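## Task

Get the black key fob out of the little wooden box's drawer and set it down directly on the table top, touching nothing but the table, then push the drawer shut. The box must end up roughly at its starting spot with its original heading, and the second item must remain inside the drawer.

## Robot and tools

Robot: two arms, left_arm and right_arm, each on a tilted plate; both plates hang from one metal frame behind them. For the controller's too-close check, a plate and its half of the frame belong to that arm. Calibrated base poses in the scene frame: left_arm (+0.048, +0.320, +0.317) m, quat_wxyz (+0.957, -0.123, +0.264, +0.004); right_arm (+0.034, -0.209, +0.317) m, quat_wxyz (+0.957, +0.118, +0.266, +0.011).

Frame: one scene frame for everything. Origin at table-top height, halfway between the nominal bases; +x points out over the table, +y toward left_arm, +z up. Positions in metres, orientations as quaternions written w first. Arm names do not match image sides. Reported hand poses may be off by a few cm, more at long reach.

Gripper: fingers extend along its own +z; they open and close along its y. end_effector_position is the point between the pads, just under 1 cm behind the tips.

Row format (used by both motion tools): one flat list of 16 numbers covering both arms, even when only one moves: left_arm x, y, z, qw, qx, qy, qz, opening, then right_arm in the same order. x,y,z and the quaternion are an absolute target pose for that gripper in the scene frame, not an offset. Opening runs -1 (shut, 0 mm) to +1 (fully open, about 87 mm); 0.5 is about 69 mm, 0 about 43 mm, -0.5 about 18 mm. To hold an arm still, resend its last reported position and quaternion plus the wanted opening. To keep a gripper's heading, repeat the same target quaternion in every row rather than copying a drifted reading. Each control step the commanded orientation is limited to 40 degrees from the measured one.

execute_actions: argument actions is a list with zero or one element. [] just reports state (with pictures). {"rows": [...], "steps": n} plays 1 to 15 rows, one per 1/30 s step, n up to 15 (default 15), repeating the last row; needs at least 5 steps. {"steps": n} alone waits up to 300 steps, counted from the previous result so your reply time is included. A target farther than 0.6 m from the arm's last reported position along any gripper axis is refused and nothing is sent. The result is read 5 steps before the action ends; those steps run afterwards. Optional cameras: names, ["all"], or []; pictures arrive only with an empty action list or when requested.

move: target is one row or a list of up to 15 rows (waypoints). Each gripper follows a straight line, turning the short way; no obstacle or arm avoidance. speed is top speed in m/s, 0.002 to 2.9, default 0.25 (rotation capped at twice that in rad/s); one value or one per waypoint. blend (m) rounds corners at intermediate waypoints; 0 by default. All paths finish together, take at least 0.5 s and are cut at 10 s. Openings of the first target go out at once (the path pauses only if that target is within 10 mm); later openings go out when the grippers arrive and settle. blocking=false returns about 0.5 s after start. cameras defaults to all. The result adds a move: line: done (within 10 mm and 2 degrees), off_target, moving, held, fault; limits=paced means a pose was clipped, limits=held means steps were withheld. Done does not mean no contact. Grippers lag and overshoot more at higher speed and near full stretch.

wait: seconds 0 to 10; a running move continues and it returns early when that move ends. stop: brakes the current move (needs room; fingers keep moving). zoom_image: camera (cam_high, cam_low, cam_left_wrist, cam_right_wrist) and region [x0, y0, x1, y1] in pixels from the top-left, at most 504 by 504, from that camera's latest image. finished_scene: scene number 1 or 2; ends the scene irreversibly and grades it, the next task appears in its result.

Result lines: end_effector_position and end_effector_quat_wxyz per arm; grip_measured on the same -1..1 scale as opening (up to about 1 mm off); Joint positions (gripper last, 0 closed to 1 open); Joint velocities, flagged within noise at rest; Joint torques in joint order, positive toward larger angle, joints 1 to 3 wrap at ±28 N m; Hand target, the pose currently being driven toward. MOTOR HOT appears at 75 °C; OVER-TEMPERATURE FAULT at 90 °C folds that arm for the rest of the scene; at 100 °C it collapses. Holding loads, stretching out or pushing at unreachable poses heats motors.

Grasping: after the fingers touch, command about 0.04 below the grip_measured reading for a firm grip, less for a lighter one. Joint friction and gravity may leave the hand low, short or tilted; check position and tilt after each move and correct.

Cameras: cam_high, cam_low, cam_left_wrist, cam_right_wrist, each 672x504; calibration (K, distortion, world-to-camera transform) is supplied, wrist ones follow joint readings.

Joint limits (rad): waist -2.618 to 3.054, shoulder 0 to 3.142, elbow 0 to 3.142 (straight at 2.901), wrist pitch and yaw ±1.571, wrist roll ±2.094.

Avoid: dropping or releasing moving objects, slamming or pressing hard, fast contacts, targets far past a contact, arms hitting or squeezing each other (including closing on the other gripper), anything leaving the table, paths passing near an arm's own base, and any arm stop or fault. Loose objects may occasionally be nudged by outside pushes.

Each tool is called after ">>>" as name([rows], argument=value, ...), one row to a line, values as JSON.

## Session

>>> execute_actions(actions=[], cameras=["all"])

Scene clock: 0.00 s of 6000.00 s.
left_arm: end_effector_position=(+0.0997, +0.1270, +0.2928) grip_measured=+1.000 end_effector_quat_wxyz=(-0.035, +0.687, +0.534, -0.491) | right_arm: end_effector_position=(+0.4544, -0.2631, +0.1802) grip_measured=+1.000 end_effector_quat_wxyz=(+0.210, +0.029, +0.971, -0.113)
Joint positions: left_arm=[-0.98 1.553 0.577 -0.527 0.448 0.878 1] | right_arm=[0.037 1.58 0.906 0.109 0.457 -0.116 1]
Joint velocities: within noise
Joint torques (N m): no reading
Motor temperatures (°C): left_arm=[26 35 37 31 25 28 24] | right_arm=[25 31 31 31 29 29 29]
Heat: left arm: 37 °C; right arm: 31 °C.
Hand target: left_arm +0.1017, +0.1257, +0.2933; -0.031, +0.687, +0.534, -0.491 | right_arm +0.4616, -0.2645, +0.1866; +0.222, +0.034, +0.968, -0.113

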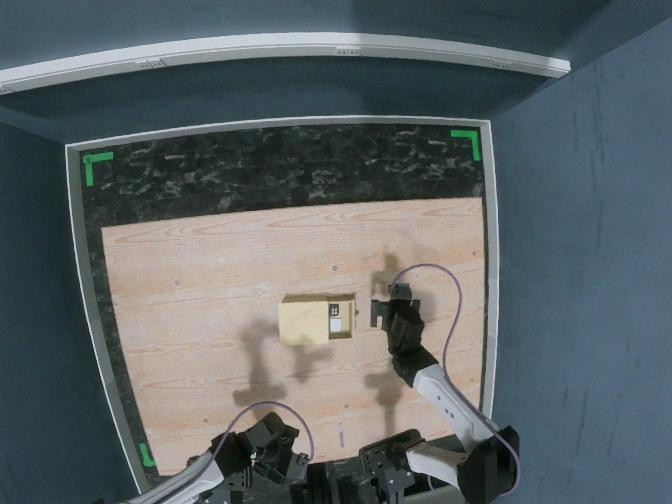

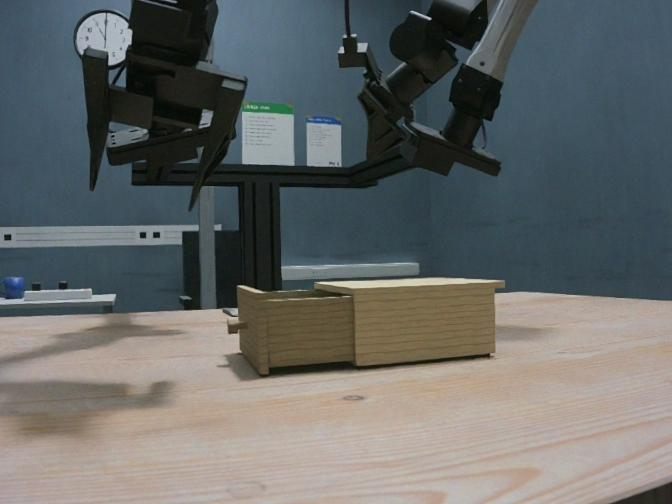

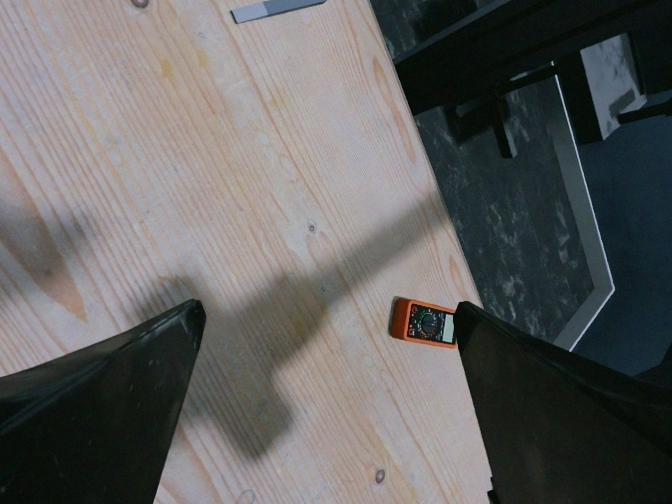

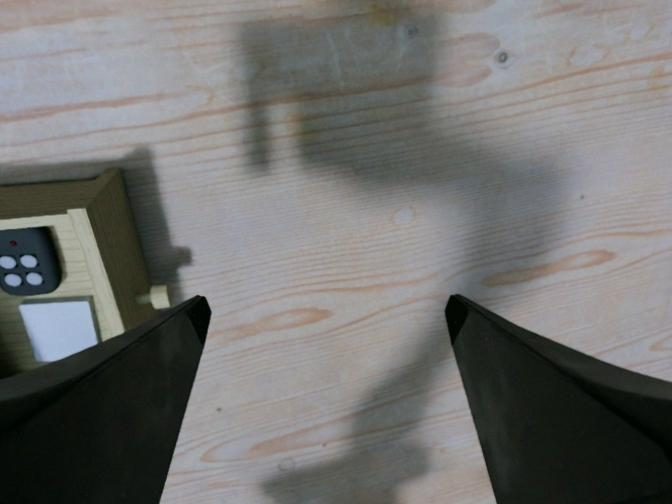

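>>> zoom_image(camera="cam_high", region=[260, 270, 380, 360])

>>> zoom_image(camera="cam_low", region=[200, 240, 530, 400])

>>> zoom_image(camera="cam_right_wrist", region=[0, 130, 250, 390])

Scaled by 4.200 from the camera's 672x504 image, which has a finer 960x720 frame.

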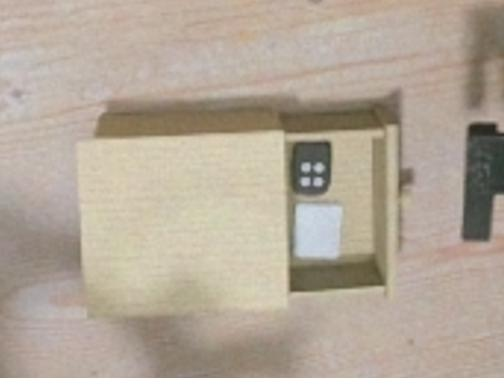

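Scaled by 1.527 from the camera's 672x504 image, which has a finer 960x720 frame.

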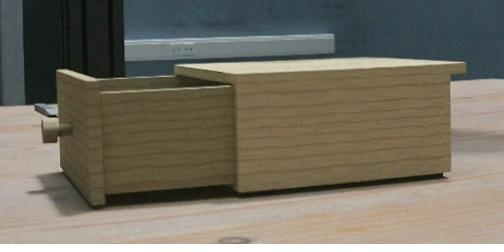

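Scaled by 1.938 from the camera's 672x504 image, which has a finer 960x720 frame.

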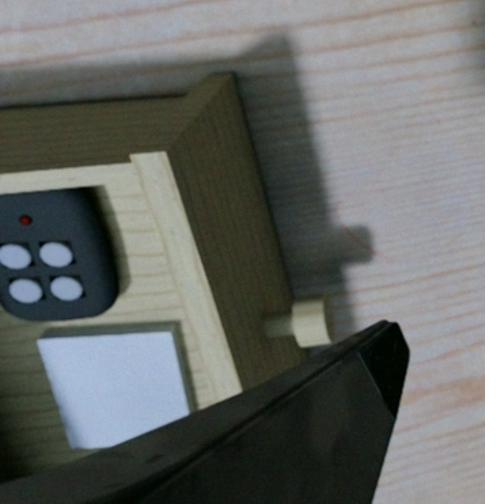

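>>> move(target=[0.0997, 0.127, 0.2928, -0.035, 0.687, 0.534, -0.491, 1, 0.478, -0.1, 0.19, 0.21, 0.029, 0.971, -0.113, 1], speed=0.3, cameras=["all"])

Scene clock: 4.77 s of 6000.00 s.
left_arm: end_effector_position=(+0.0997, +0.1270, +0.2928) grip_measured=+1.000 end_effector_quat_wxyz=(-0.035, +0.687, +0.534, -0.491) | right_arm: end_effector_position=(+0.4739, -0.1015, +0.1920) grip_measured=+1.000 end_effector_quat_wxyz=(+0.209, +0.021, +0.972, -0.108)
Joint positions: left_arm=[-0.98 1.553 0.577 -0.527 0.448 0.878 1] | right_arm=[0.468 1.851 1.204 -0.114 0.787 0.196 1]
Joint velocities: within noise
Joint torques (N m): left_arm=[-3.21 -4.11 3.78 0.43 0.53 0.17] | right_arm=[5.16 -6.64 7.84 0.66 0.32 0.05]
Motor temperatures (°C): left_arm=[26 36 38 31 25 28 24] | right_arm=[25 32 32 31 29 29 29]
Heat: left arm: 38 °C; right arm: 32 °C.
Hand target: left_arm +0.0997, +0.1270, +0.2927; -0.035, +0.687, +0.534, -0.491 | right_arm +0.4779, -0.1001, +0.1900; +0.210, +0.029, +0.971, -0.113
Off the commanded pose: left_arm 0.000 m, 0 deg | right_arm 0.005 m, 1 deg.
Kept back: nothing.
move: done
camera_calibration:
cam_right_wrist: T_world_to_cam=[[-0.0664849, -0.976011, 0.20732, -0.109208], [-0.891828, 0.151308, 0.42632, 0.375779], [-0.447463, -0.15655, -0.880494, 0.501677], [0, 0, 0, 1]] pos_world=[0.552352, -0.0849089, 0.304162]

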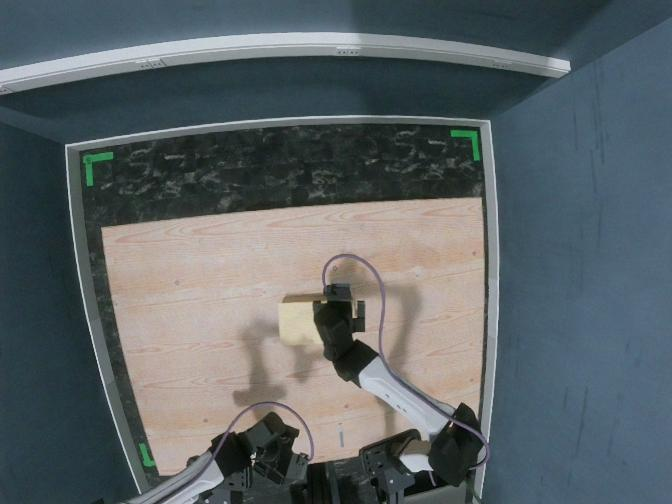

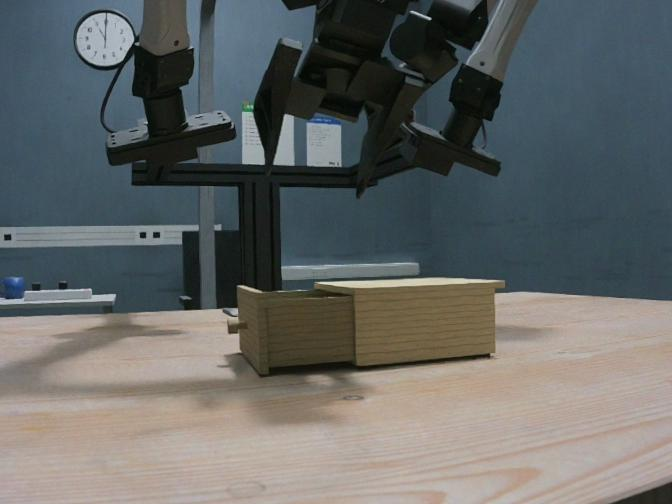

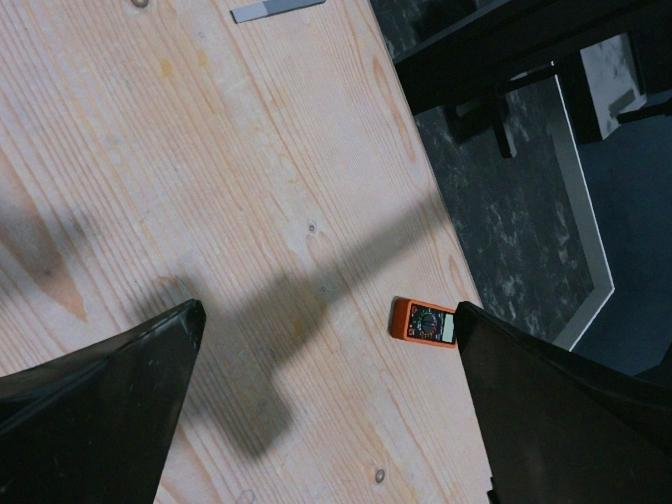

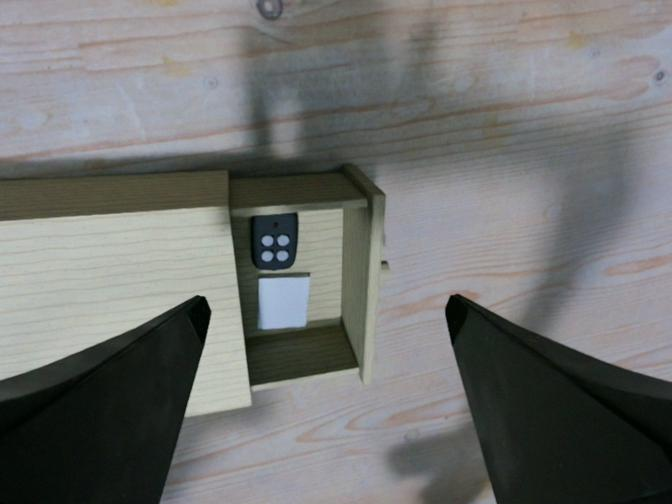

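>>> zoom_image(camera="cam_right_wrist", region=[200, 150, 420, 400])

Scaled by 2.016 from the camera's 672x504 image, which has a finer 960x720 frame.

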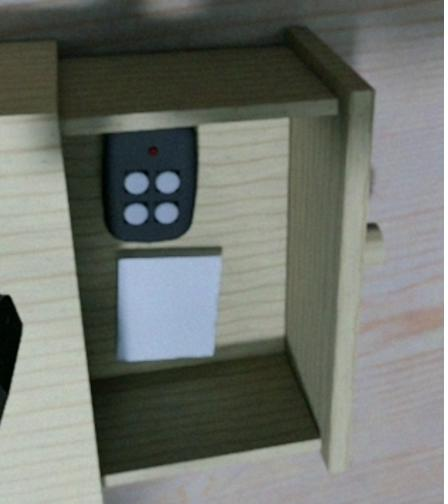

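>>> zoom_image(camera="cam_low", region=[230, 0, 500, 210])

Scaled by 1.867 from the camera's 672x504 image, which has a finer 960x720 frame.

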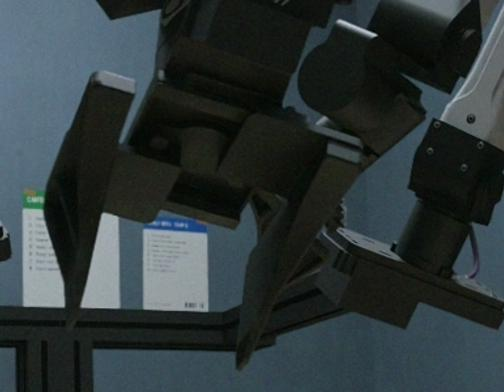

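>>> zoom_image(camera="cam_right_wrist", region=[0, 260, 260, 504])

>>> zoom_image(camera="cam_low", region=[240, 20, 430, 210])

Scaled by 1.938 from the camera's 672x504 image, which has a finer 960x720 frame.

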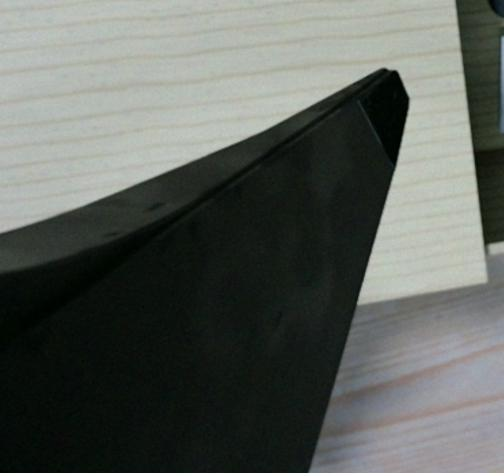

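Scaled by 2.653 from the camera's 672x504 image, which has a finer 960x720 frame.

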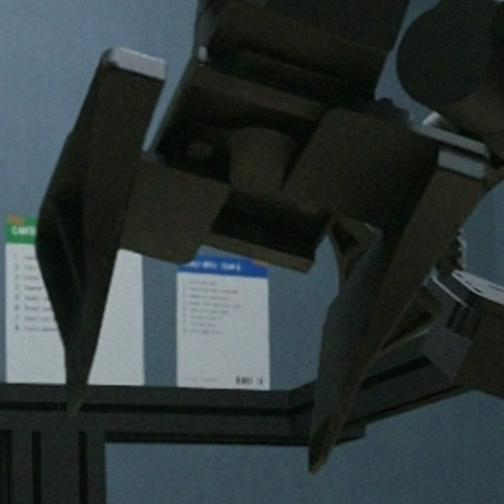

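>>> move(target=[0.0997, 0.127, 0.2928, -0.035, 0.687, 0.534, -0.491, 1, 0.40, -0.115, 0.11, 0.1734, 0.0542, 0.9833, -0.0095, -1], speed=0.25, cameras=["cam_low", "cam_right_wrist"])

Scene clock: 12.87 s of 6000.00 s.
left_arm: end_effector_position=(+0.0997, +0.1270, +0.2928) grip_measured=+1.000 end_effector_quat_wxyz=(-0.035, +0.687, +0.534, -0.491) | right_arm: end_effector_position=(+0.4012, -0.1142, +0.1161) grip_measured=-0.973 end_effector_quat_wxyz=(+0.173, +0.054, +0.983, -0.010)
Joint positions: left_arm=[-0.98 1.553 0.577 -0.527 0.448 0.878 1] | right_arm=[0.319 1.876 0.857 0.275 0.488 0.202 0.013]
Joint velocities: within noise
Joint torques (N m): left_arm=[-3.22 -4.07 3.78 0.42 0.53 0.17] | right_arm=[3.25 -5.71 2.96 0.97 -0.01 -0.21]
Motor temperatures (°C): left_arm=[26 36 38 31 25 28 24] | right_arm=[26 33 32 31 29 29 29]
Heat: left arm: 38 °C; right arm: 33 °C.
Hand target: left_arm +0.0997, +0.1270, +0.2927; -0.035, +0.687, +0.534, -0.491 | right_arm +0.3998, -0.1151, +0.1102; +0.173, +0.054, +0.983, -0.010
Off the commanded pose: left_arm 0.000 m, 0 deg | right_arm 0.006 m, 0 deg.
Kept back: nothing.
move: done
camera_calibration:
cam_right_wrist: T_world_to_cam=[[-0.0904856, -0.995876, 0.00665375, -0.0799068], [-0.859322, 0.0814517, 0.504908, 0.315177], [-0.503368, 0.0399692, -0.863147, 0.443204], [0, 0, 0, 1]] pos_world=[0.486702, -0.122963, 0.223947]
Images, in order (width x height): cam_low 672x504, cam_right_wrist 672x504.

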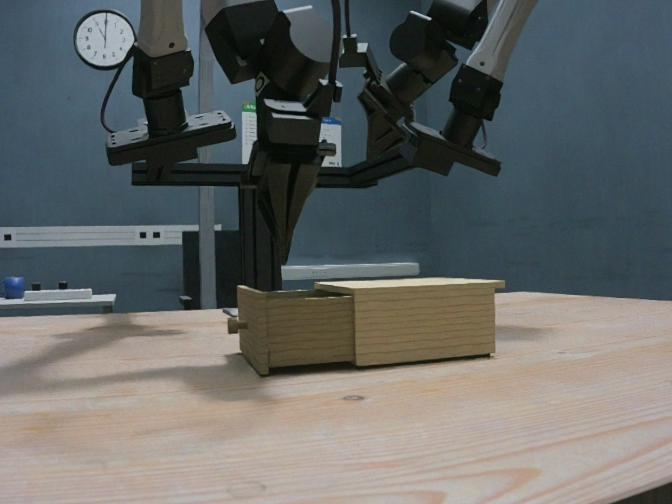

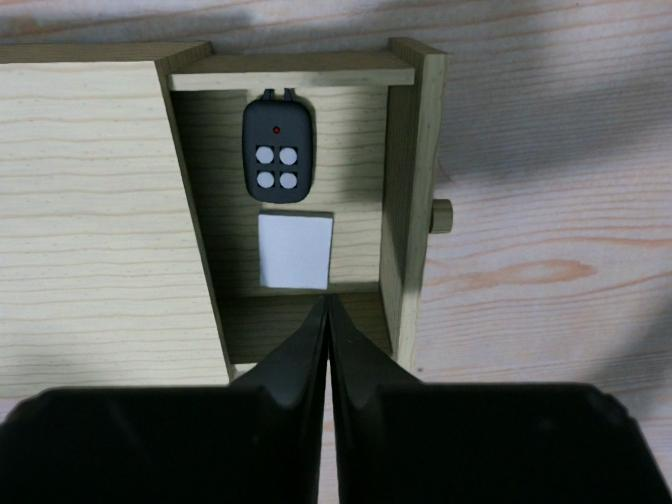

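>>> zoom_image(camera="cam_low", region=[200, 100, 400, 300])

>>> zoom_image(camera="cam_right_wrist", region=[140, 30, 480, 400])

Scaled by 2.520 from the camera's 672x504 image, which has a finer 960x720 frame.

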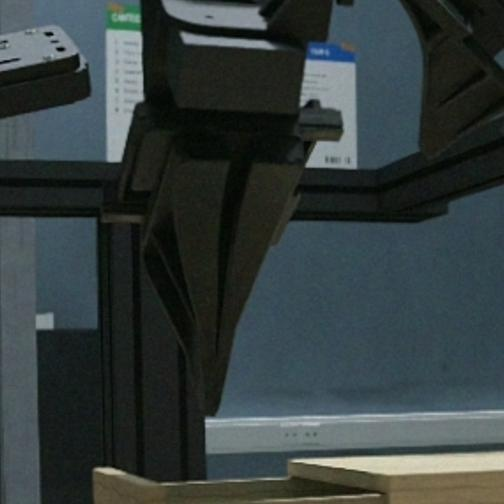

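Scaled by 1.362 from the camera's 672x504 image, which has a finer 960x720 frame.

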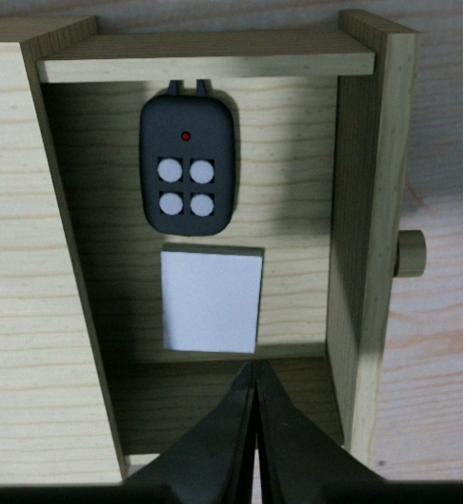

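>>> move([
  [0.0997, 0.127, 0.2928, -0.035, 0.687, 0.534, -0.491, 1, 0.40, -0.115, 0.036, 0.1734, 0.0542, 0.9833, -0.0095, -1],
  [0.0997, 0.127, 0.2928, -0.035, 0.687, 0.534, -0.491, 1, 0.3975, -0.158, 0.036, 0.1734, 0.0542, 0.9833, -0.0095, -1],
], speed=[0.2, 0.06], cameras=["cam_low", "cam_right_wrist"])

Scene clock: 15.63 s of 6000.00 s.
left_arm: end_effector_position=(+0.0997, +0.1270, +0.2928) grip_measured=+1.000 end_effector_quat_wxyz=(-0.035, +0.687, +0.534, -0.491) | right_arm: end_effector_position=(+0.3894, -0.1387, +0.0302) grip_measured=-0.973 end_effector_quat_wxyz=(+0.162, +0.051, +0.985, +0.013)
Joint positions: left_arm=[-0.98 1.553 0.577 -0.527 0.448 0.878 1] | right_arm=[0.148 2.157 0.897 0.543 0.312 0.086 0.013]
Joint velocities: within noise
Joint torques (N m): left_arm=[-3.19 -4.08 3.77 0.42 0.53 0.18] | right_arm=[1.21 -10.15 0.46 0.81 0.28 -0.41]
Motor temperatures (°C): left_arm=[26 36 38 31 25 28 24] | right_arm=[26 33 32 32 28 29 29]
Heat: left arm: 38 °C; right arm: 33 °C.
Hand target: left_arm +0.0997, +0.1270, +0.2927; -0.035, +0.687, +0.534, -0.491 | right_arm +0.3973, -0.1577, +0.0357; +0.173, +0.054, +0.983, -0.010
Off the commanded pose: left_arm 0.000 m, 0 deg | right_arm 0.022 m, 3 deg.
Kept back: nothing.
move: off_target (right_arm)
camera_calibration:
cam_right_wrist: T_world_to_cam=[[-0.0753586, -0.996461, -0.0372326, -0.109535], [-0.849594, 0.0446146, 0.525547, 0.340813], [-0.522026, 0.071237, -0.849949, 0.375304], [0, 0, 0, 1]] pos_world=[0.477217, -0.151088, 0.135797]
Images, in order (width x height): cam_low 672x504, cam_right_wrist 672x504.

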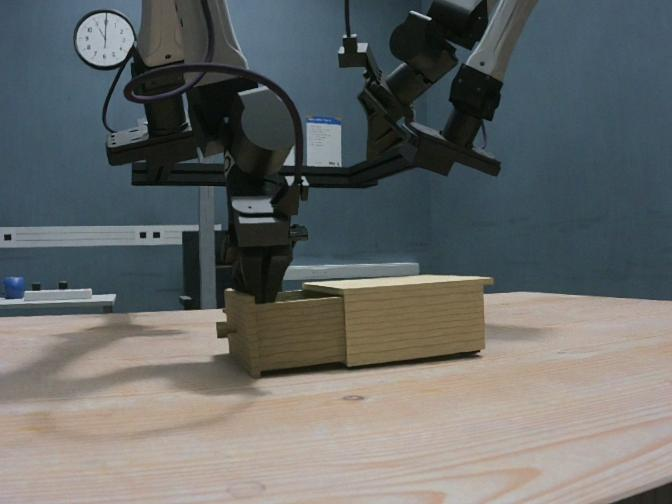

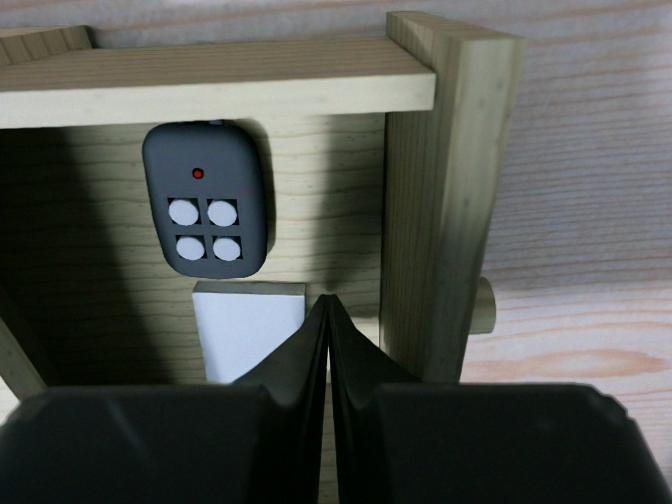

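>>> move([
  [0.0997, 0.127, 0.2928, -0.035, 0.687, 0.534, -0.491, 1, 0.40, -0.120, 0.05, 0.1734, 0.0542, 0.9833, -0.0095, -1],
  [0.0997, 0.127, 0.2928, -0.035, 0.687, 0.534, -0.491, 1, 0.42, -0.105, 0.11, 0.1378, 0.0764, 0.9737, 0.1648, -1],
], speed=[0.1, 0.25], blend=[0.01, 0], cameras=["cam_low", "cam_right_wrist", "cam_high"])

Scene clock: 19.27 s of 6000.00 s.
left_arm: end_effector_position=(+0.0997, +0.1270, +0.2928) grip_measured=+1.000 end_effector_quat_wxyz=(-0.035, +0.687, +0.534, -0.491) | right_arm: end_effector_position=(+0.4010, -0.1001, +0.0972) grip_measured=-0.973 end_effector_quat_wxyz=(+0.115, +0.065, +0.978, +0.160)
Joint positions: left_arm=[-0.98 1.553 0.577 -0.527 0.448 0.878 1] | right_arm=[0.153 1.923 0.918 0.221 0.023 0.18 0.013]
Joint velocities: within noise
Joint torques (N m): left_arm=[-3.23 -4.04 3.79 0.44 0.53 0.17] | right_arm=[2.59 -10.82 4.41 0.64 -0.26 -0.07]
Motor temperatures (°C): left_arm=[26 37 38 31 25 28 24] | right_arm=[26 34 32 31 28 29 29]
Heat: left arm: 38 °C; right arm: 34 °C.
Hand target: left_arm +0.0997, +0.1270, +0.2927; -0.035, +0.687, +0.534, -0.491 | right_arm +0.4197, -0.1050, +0.1098; +0.138, +0.076, +0.974, +0.165
Off the commanded pose: left_arm 0.000 m, 0 deg | right_arm 0.023 m, 3 deg.
Kept back: nothing.
move: off_target (right_arm)
camera_calibration:
cam_right_wrist: T_world_to_cam=[[-0.0701851, -0.943138, -0.324907, -0.0364746], [-0.806829, -0.137863, 0.574475, 0.273537], [-0.586602, 0.302464, -0.751275, 0.475052], [0, 0, 0, 1]] pos_world=[0.496804, -0.140376, 0.187903]
Images, in order (width x height): cam_high 672x504, cam_low 672x504, cam_right_wrist 672x504.

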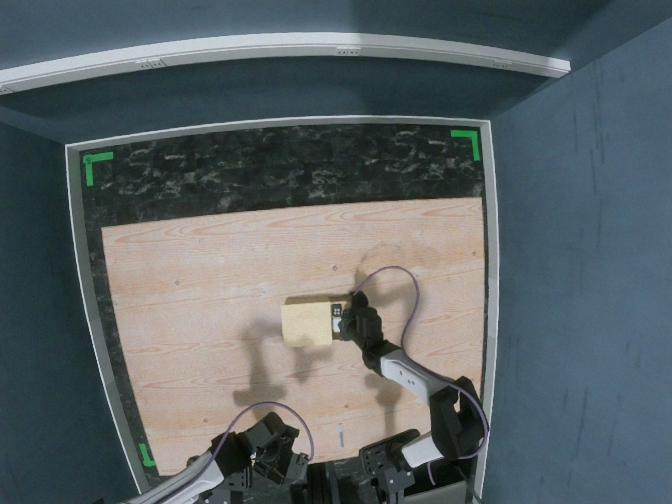

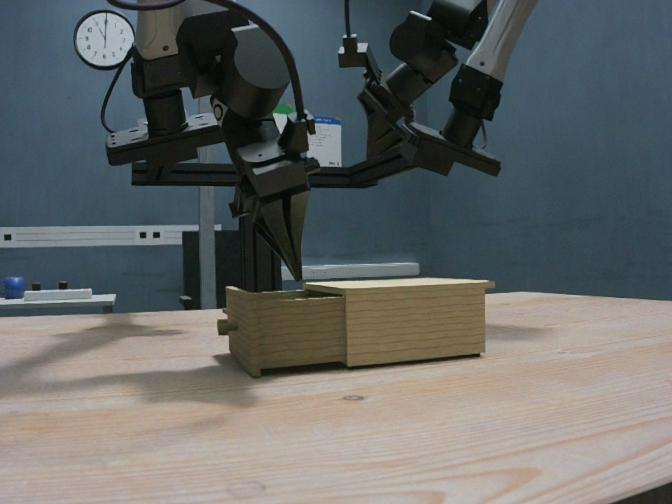

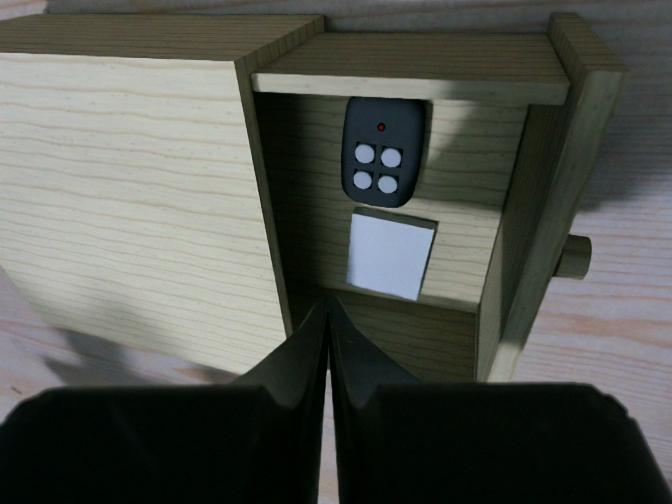

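>>> move(target=[0.0997, 0.127, 0.2928, -0.035, 0.687, 0.534, -0.491, 1, 0.437, -0.084, 0.105, 0.1378, 0.0764, 0.9737, 0.1648, -1], speed=0.2, cameras=["cam_low", "cam_right_wrist"])

Scene clock: 23.73 s of 6000.00 s.
left_arm: end_effector_position=(+0.0997, +0.1270, +0.2928) grip_measured=+1.000 end_effector_quat_wxyz=(-0.035, +0.687, +0.534, -0.491) | right_arm: end_effector_position=(+0.4373, -0.0883, +0.1083) grip_measured=-0.973 end_effector_quat_wxyz=(+0.141, +0.076, +0.973, +0.167)
Joint positions: left_arm=[-0.98 1.553 0.577 -0.527 0.448 0.878 1] | right_arm=[0.179 1.932 1.018 0.186 0.035 0.212 0.013]
Joint velocities: within noise
Joint torques (N m): left_arm=[-3.23 -4.05 3.74 0.42 0.53 0.17] | right_arm=[5 -6.78 5.08 0.73 -0.01 -0.06]
Motor temperatures (°C): left_arm=[27 37 39 30 25 28 24] | right_arm=[26 34 32 31 28 29 29]
Heat: left arm: 39 °C; right arm: 34 °C.
Hand target: left_arm +0.0997, +0.1270, +0.2927; -0.035, +0.687, +0.534, -0.491 | right_arm +0.4369, -0.0841, +0.1050; +0.138, +0.076, +0.974, +0.165
Off the commanded pose: left_arm 0.000 m, 0 deg | right_arm 0.005 m, 1 deg.
Kept back: nothing.
move: done
camera_calibration:
cam_right_wrist: T_world_to_cam=[[-0.0803992, -0.935678, -0.343572, -0.0120223], [-0.837818, -0.123298, 0.531845, 0.317503], [-0.539998, 0.330611, -0.774015, 0.485601], [0, 0, 0, 1]] pos_world=[0.527267, -0.132646, 0.202869]
Images, in order (width x height): cam_low 672x504, cam_right_wrist 672x504.

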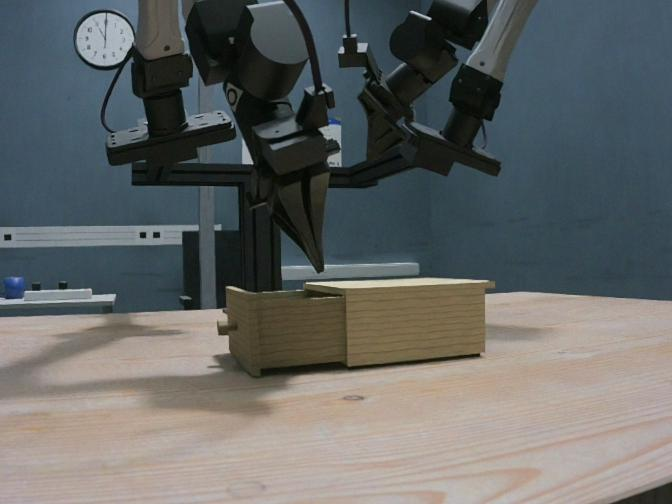

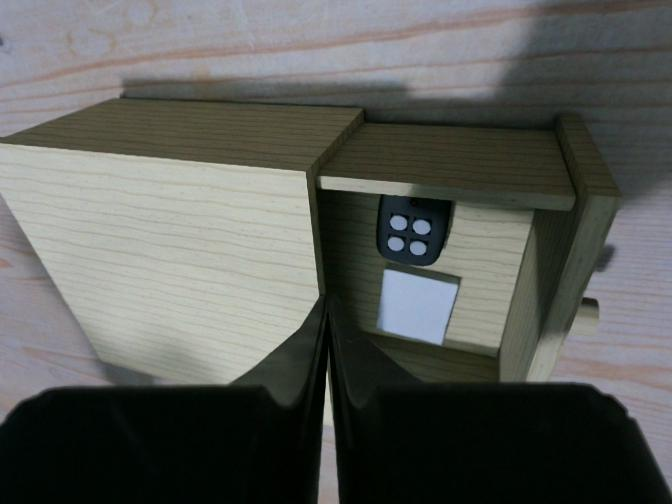

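>>> move(target=[0.0997, 0.127, 0.2928, -0.035, 0.687, 0.534, -0.491, 1, 0.430, -0.079, 0.055, 0.1378, 0.0764, 0.9737, 0.1648, -1], speed=0.15, cameras=["cam_low", "cam_right_wrist"])

Scene clock: 25.50 s of 6000.00 s.
left_arm: end_effector_position=(+0.0997, +0.1270, +0.2928) grip_measured=+1.000 end_effector_quat_wxyz=(-0.035, +0.687, +0.534, -0.491) | right_arm: end_effector_position=(+0.4229, -0.0771, +0.0596) grip_measured=-0.973 end_effector_quat_wxyz=(+0.127, +0.076, +0.975, +0.163)
Joint positions: left_arm=[-0.98 1.553 0.577 -0.527 0.448 0.878 1] | right_arm=[0.172 2.109 1.057 0.295 0.035 0.21 0.013]
Joint velocities: within noise
Joint torques (N m): left_arm=[-3.21 -4.08 3.79 0.42 0.54 0.17] | right_arm=[3.12 -6.98 4.14 0.94 -0.25 -0.25]
Motor temperatures (°C): left_arm=[27 37 39 30 25 28 24] | right_arm=[26 34 32 31 28 29 29]
Heat: left arm: 39 °C; right arm: 34 °C.
Hand target: left_arm +0.0997, +0.1270, +0.2927; -0.035, +0.687, +0.534, -0.491 | right_arm +0.4297, -0.0791, +0.0552; +0.138, +0.076, +0.974, +0.165
Off the commanded pose: left_arm 0.000 m, 0 deg | right_arm 0.009 m, 1 deg.
Kept back: nothing.
move: done
camera_calibration:
cam_right_wrist: T_world_to_cam=[[-0.0854819, -0.938489, -0.33456, -0.0180442], [-0.821968, -0.123345, 0.556017, 0.324639], [-0.563082, 0.322527, -0.760864, 0.444876], [0, 0, 0, 1]] pos_world=[0.515802, -0.120376, 0.151949]
Images, in order (width x height): cam_low 672x504, cam_right_wrist 672x504.

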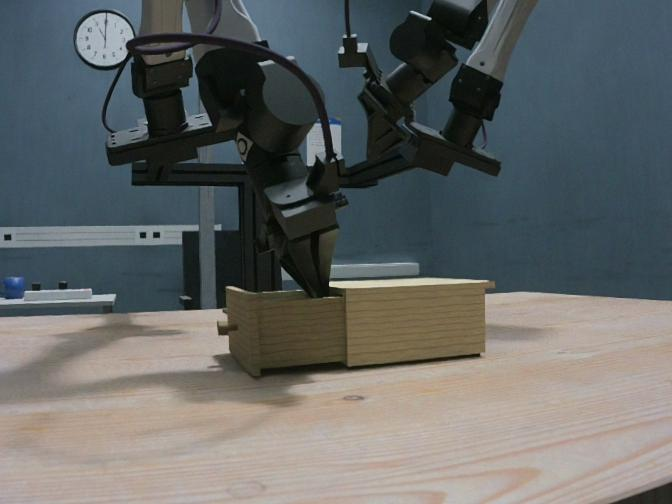

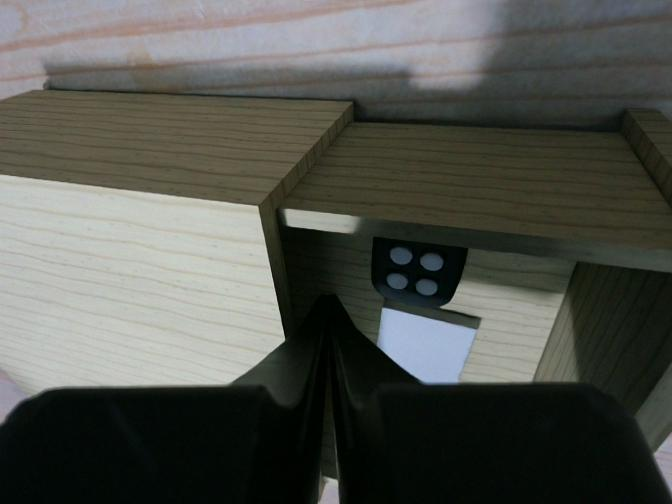

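>>> move(target=[0.0997, 0.127, 0.2928, -0.035, 0.687, 0.534, -0.491, 1, 0.433, -0.082, 0.030, 0.1378, 0.0764, 0.9737, 0.1648, -1], speed=0.08, cameras=["cam_low", "cam_right_wrist"])

Scene clock: 26.80 s of 6000.00 s.
left_arm: end_effector_position=(+0.0997, +0.1270, +0.2928) grip_measured=+1.000 end_effector_quat_wxyz=(-0.035, +0.687, +0.534, -0.491) | right_arm: end_effector_position=(+0.4274, -0.0800, +0.0352) grip_measured=-0.973 end_effector_quat_wxyz=(+0.129, +0.077, +0.975, +0.163)
Joint positions: left_arm=[-0.98 1.553 0.577 -0.527 0.448 0.878 1] | right_arm=[0.145 2.197 1.115 0.329 0.016 0.194 0.013]
Joint velocities: within noise
Joint torques (N m): left_arm=[-3.22 -4.1 3.74 0.44 0.53 0.18] | right_arm=[3.25 -7.02 3.9 0.94 -0.23 -0.27]
Motor temperatures (°C): left_arm=[27 37 39 30 25 28 24] | right_arm=[26 35 32 31 28 29 29]
Heat: left arm: 39 °C; right arm: 35 °C.
Hand target: left_arm +0.0997, +0.1270, +0.2927; -0.035, +0.687, +0.534, -0.491 | right_arm +0.4328, -0.0822, +0.0302; +0.138, +0.076, +0.974, +0.165
Off the commanded pose: left_arm 0.000 m, 0 deg | right_arm 0.008 m, 1 deg.
Kept back: nothing.
move: done
camera_calibration:
cam_right_wrist: T_world_to_cam=[[-0.087461, -0.938107, -0.335122, -0.0276364], [-0.823771, -0.121051, 0.553848, 0.342583], [-0.560136, 0.324504, -0.762198, 0.428683], [0, 0, 0, 1]] pos_world=[0.519914, -0.123565, 0.127741]
Images, in order (width x height): cam_low 672x504, cam_right_wrist 672x504.

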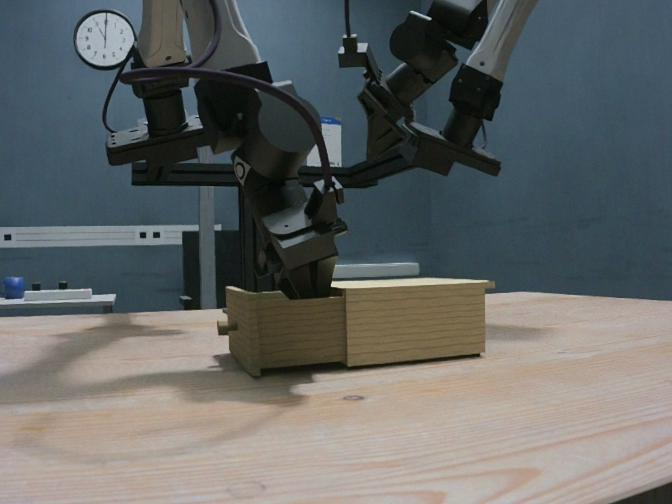

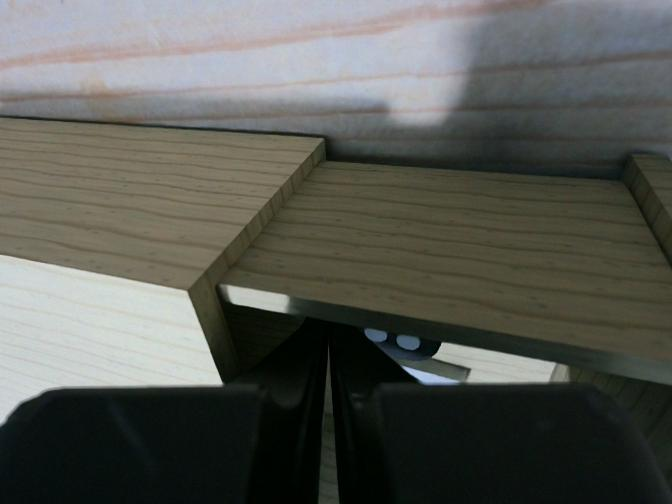

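>>> zoom_image(camera="cam_right_wrist", region=[200, 260, 500, 400])

Scaled by 1.680 from the camera's 672x504 image, which has a finer 960x720 frame.

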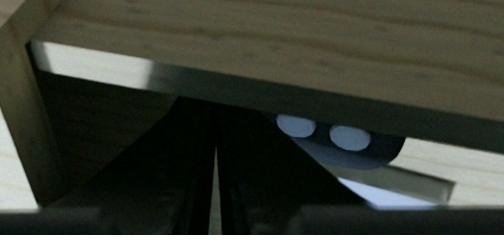

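>>> move(target=[0.0997, 0.127, 0.2928, -0.035, 0.687, 0.534, -0.491, 1, 0.431, -0.101, 0.030, 0.1378, 0.0764, 0.9737, 0.1648, -1], speed=0.08, cameras=["cam_low", "cam_right_wrist"])

Scene clock: 27.87 s of 6000.00 s.
left_arm: end_effector_position=(+0.0997, +0.1270, +0.2928) grip_measured=+1.000 end_effector_quat_wxyz=(-0.035, +0.687, +0.534, -0.491) | right_arm: end_effector_position=(+0.4290, -0.0968, +0.0302) grip_measured=-0.973 end_effector_quat_wxyz=(+0.130, +0.078, +0.975, +0.164)
Joint positions: left_arm=[-0.98 1.553 0.577 -0.527 0.448 0.878 1] | right_arm=[0.1 2.197 1.115 0.331 -0.018 0.166 0.013]
Joint velocities: within noise
Joint torques (N m): left_arm=[-3.21 -4.1 3.79 0.43 0.54 0.18] | right_arm=[2.81 -8.68 1.42 0.87 -0.25 -0.3]
Motor temperatures (°C): left_arm=[27 37 39 30 25 28 24] | right_arm=[26 35 32 31 28 29 29]
Heat: left arm: 39 °C; right arm: 35 °C.
Hand target: left_arm +0.0997, +0.1270, +0.2927; -0.035, +0.687, +0.534, -0.491 | right_arm +0.4309, -0.1010, +0.0300; +0.137, +0.076, +0.974, +0.165
Off the commanded pose: left_arm 0.000 m, 0 deg | right_arm 0.005 m, 1 deg.
Kept back: nothing.
move: done
camera_calibration:
cam_right_wrist: T_world_to_cam=[[-0.0899586, -0.937296, -0.336725, -0.0438257], [-0.8247, -0.119447, 0.552813, 0.345314], [-0.558371, 0.327427, -0.762242, 0.430693], [0, 0, 0, 1]] pos_world=[0.521324, -0.140852, 0.122641]
Images, in order (width x height): cam_low 672x504, cam_right_wrist 672x504.

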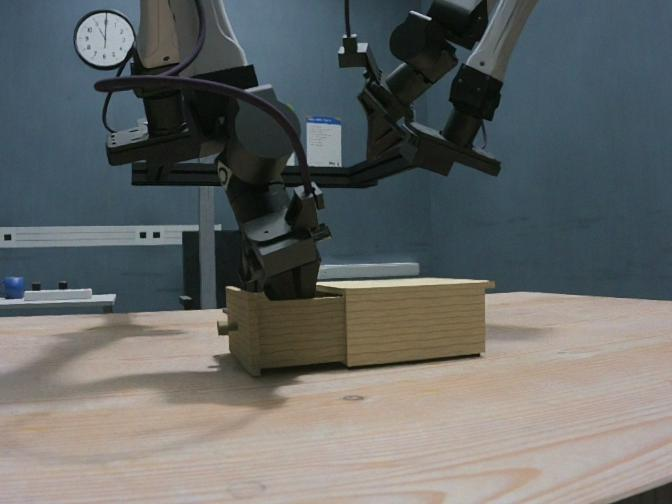

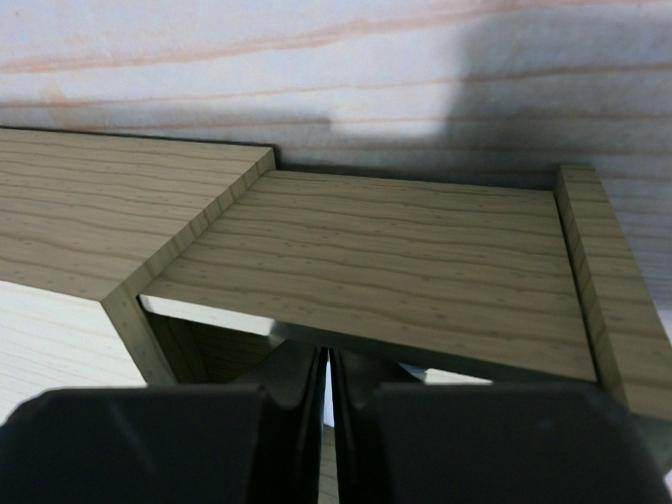

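>>> move([
  [0.0997, 0.127, 0.2928, -0.035, 0.687, 0.534, -0.491, 1, 0.426, -0.104, 0.09, 0.1378, 0.0764, 0.9737, 0.1648, -1],
  [0.0997, 0.127, 0.2928, -0.035, 0.687, 0.534, -0.491, 1, 0.42, -0.106, 0.12, 0.1734, 0.0542, 0.9833, -0.0095, -1],
], speed=[0.15, 0.25], blend=[0.01, 0], cameras=["cam_low", "cam_right_wrist"])

Scene clock: 29.90 s of 6000.00 s.
left_arm: end_effector_position=(+0.0997, +0.1270, +0.2928) grip_measured=+1.000 end_effector_quat_wxyz=(-0.035, +0.687, +0.534, -0.491) | right_arm: end_effector_position=(+0.4076, -0.1056, +0.1059) grip_measured=-0.973 end_effector_quat_wxyz=(+0.154, +0.043, +0.987, -0.010)
Joint positions: left_arm=[-0.98 1.553 0.577 -0.527 0.448 0.878 1] | right_arm=[0.321 1.939 0.947 0.205 0.479 0.2 0.013]
Joint velocities: within noise
Joint torques (N m): left_arm=[-3.22 -4.12 3.74 0.42 0.54 0.17] | right_arm=[5.29 -10.86 3.51 0.71 0.17 -0.02]
Motor temperatures (°C): left_arm=[27 37 39 30 25 28 24] | right_arm=[26 35 32 31 28 29 29]
Heat: left arm: 39 °C; right arm: 35 °C.
Hand target: left_arm +0.0997, +0.1270, +0.2927; -0.035, +0.687, +0.534, -0.491 | right_arm +0.4199, -0.1059, +0.1196; +0.173, +0.054, +0.983, -0.009
Off the commanded pose: left_arm 0.000 m, 0 deg | right_arm 0.019 m, 3 deg.
Kept back: nothing.
move: off_target (right_arm)
camera_calibration:
cam_right_wrist: T_world_to_cam=[[-0.0672123, -0.997684, 0.0104376, -0.0808503], [-0.840522, 0.062255, 0.538189, 0.311807], [-0.537592, 0.0273999, -0.84276, 0.447749], [0, 0, 0, 1]] pos_world=[0.497354, -0.112343, 0.210378]
Images, in order (width x height): cam_low 672x504, cam_right_wrist 672x504.

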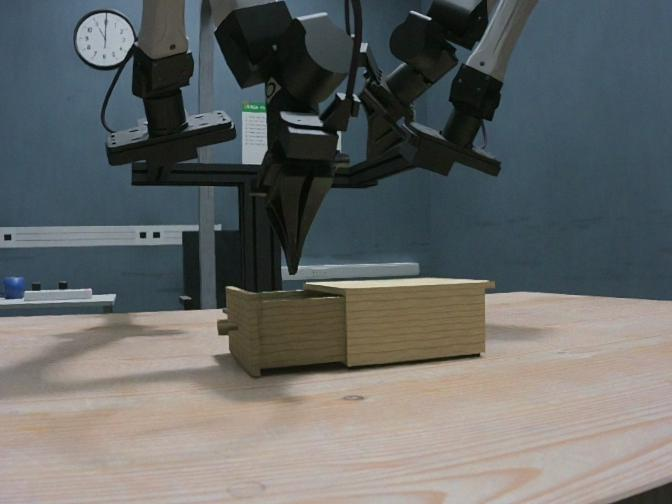

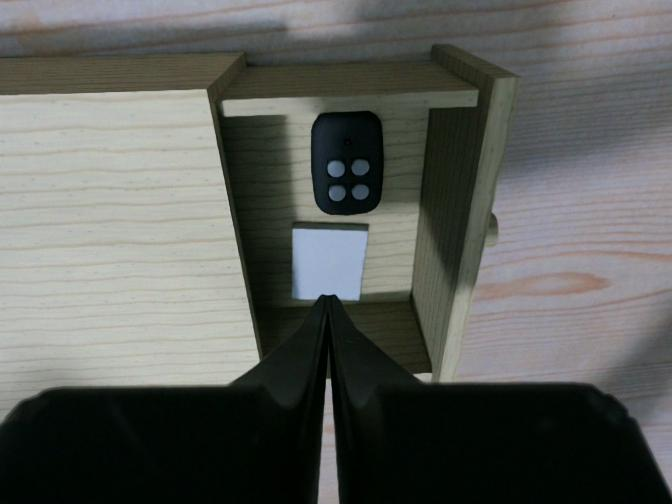

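>>> move(target=[0.0997, 0.127, 0.2928, -0.035, 0.687, 0.534, -0.491, 1, 0.435, -0.1165, 0.083, 0.1734, 0.0542, 0.9833, -0.0095, 0.0], speed=0.15, cameras=["cam_low", "cam_right_wrist"])

Scene clock: 31.87 s of 6000.00 s.
left_arm: end_effector_position=(+0.0997, +0.1270, +0.2928) grip_measured=+1.000 end_effector_quat_wxyz=(-0.035, +0.687, +0.534, -0.491) | right_arm: end_effector_position=(+0.4260, -0.1167, +0.0866) grip_measured=+0.000 end_effector_quat_wxyz=(+0.163, +0.051, +0.985, -0.013)
Joint positions: left_arm=[-0.98 1.553 0.577 -0.527 0.448 0.878 1] | right_arm=[0.267 2.007 1.008 0.249 0.451 0.165 0.5]
Joint velocities: within noise
Joint torques (N m): left_arm=[-3.23 -4.03 3.74 0.43 0.53 0.17] | right_arm=[3.47 -6.8 5.05 0.96 -0.03 -0.24]
Motor temperatures (°C): left_arm=[27 37 39 30 25 28 24] | right_arm=[26 35 32 31 28 29 29]
Heat: left arm: 39 °C; right arm: 35 °C.
Hand target: left_arm +0.0997, +0.1270, +0.2927; -0.035, +0.687, +0.534, -0.491 | right_arm +0.4347, -0.1166, +0.0833; +0.173, +0.054, +0.983, -0.010
Off the commanded pose: left_arm 0.000 m, 0 deg | right_arm 0.010 m, 1 deg.
Kept back: nothing.
move: done
camera_calibration:
cam_right_wrist: T_world_to_cam=[[-0.0841943, -0.996356, 0.0136221, -0.0833084], [-0.848756, 0.0788703, 0.52287, 0.345166], [-0.522039, 0.0324608, -0.852304, 0.436525], [0, 0, 0, 1]] pos_world=[0.513831, -0.124398, 0.19271]
Images, in order (width x height): cam_low 672x504, cam_right_wrist 672x504.

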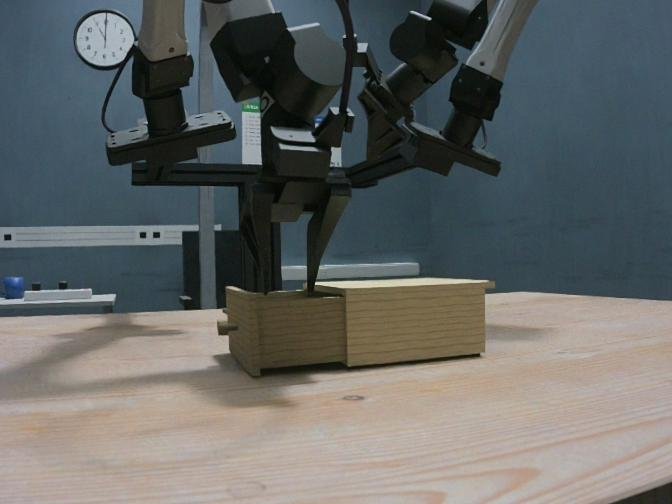

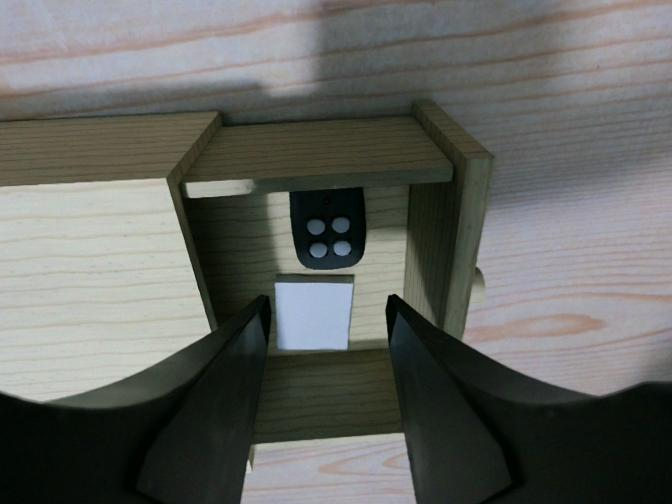

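>>> move(target=[0.0997, 0.127, 0.2928, -0.035, 0.687, 0.534, -0.491, 1, 0.438, -0.1158, 0.027, 0.1734, 0.0542, 0.9833, -0.0095, 0.0], speed=0.1, cameras=["cam_low", "cam_right_wrist"])

Scene clock: 33.20 s of 6000.00 s.
left_arm: end_effector_position=(+0.0997, +0.1270, +0.2928) grip_measured=+1.000 end_effector_quat_wxyz=(-0.035, +0.687, +0.534, -0.491) | right_arm: end_effector_position=(+0.4281, -0.1206, +0.0346) grip_measured=-0.001 end_effector_quat_wxyz=(+0.158, +0.049, +0.986, -0.020)
Joint positions: left_arm=[-0.98 1.553 0.577 -0.527 0.448 0.878 1] | right_arm=[0.215 2.193 1.102 0.344 0.426 0.126 0.499]
Joint velocities: within noise
Joint torques (N m): left_arm=[-3.25 -4.11 3.74 0.44 0.54 0.17] | right_arm=[3.89 -5.86 4.89 1.17 -0.14 -0.2]
Motor temperatures (°C): left_arm=[27 37 39 30 25 28 24] | right_arm=[26 35 32 31 28 29 29]
Heat: left arm: 39 °C; right arm: 35 °C.
Hand target: left_arm +0.0997, +0.1270, +0.2927; -0.035, +0.687, +0.534, -0.491 | right_arm +0.4376, -0.1161, +0.0278; +0.173, +0.054, +0.983, -0.010
Off the commanded pose: left_arm 0.000 m, 0 deg | right_arm 0.013 m, 2 deg.
Kept back: nothing.
move: off_target (right_arm)
camera_calibration:
cam_right_wrist: T_world_to_cam=[[-0.0835376, -0.996089, 0.0287729, -0.087158], [-0.842473, 0.0860168, 0.531827, 0.372324], [-0.532222, 0.0201871, -0.846364, 0.396083], [0, 0, 0, 1]] pos_world=[0.517197, -0.126839, 0.139726]
Images, in order (width x height): cam_low 672x504, cam_right_wrist 672x504.

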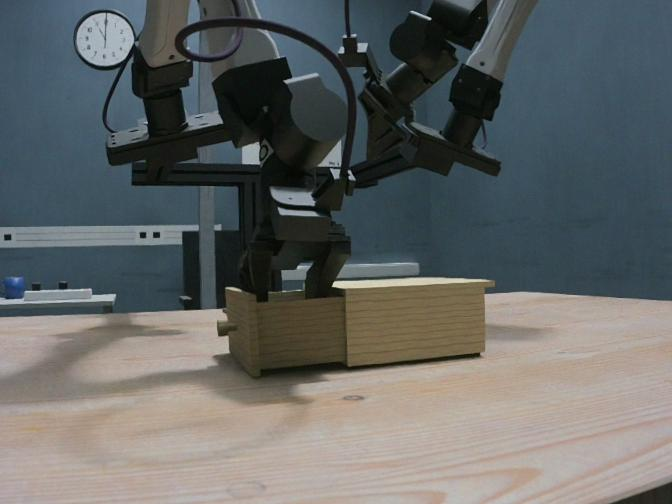

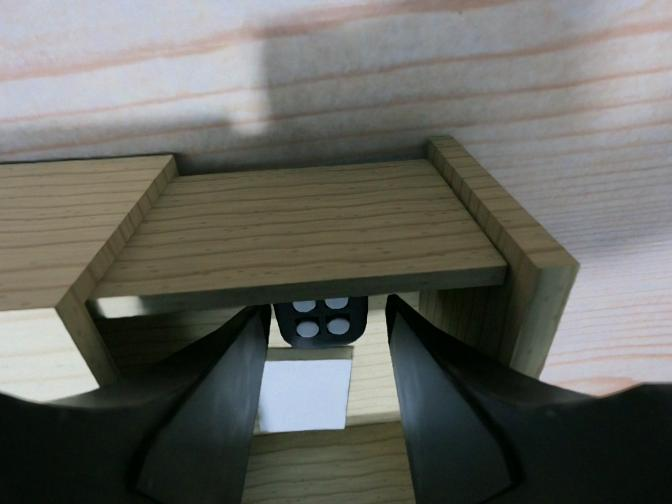

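>>> zoom_image(camera="cam_right_wrist", region=[220, 260, 440, 400])

Scaled by 2.291 from the camera's 672x504 image, which has a finer 960x720 frame.

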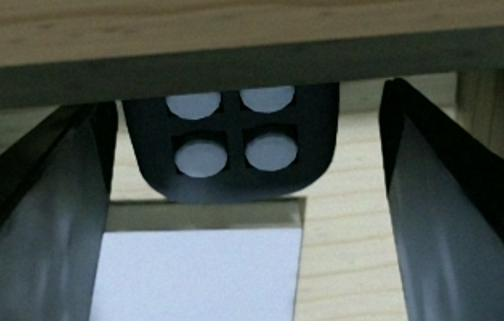

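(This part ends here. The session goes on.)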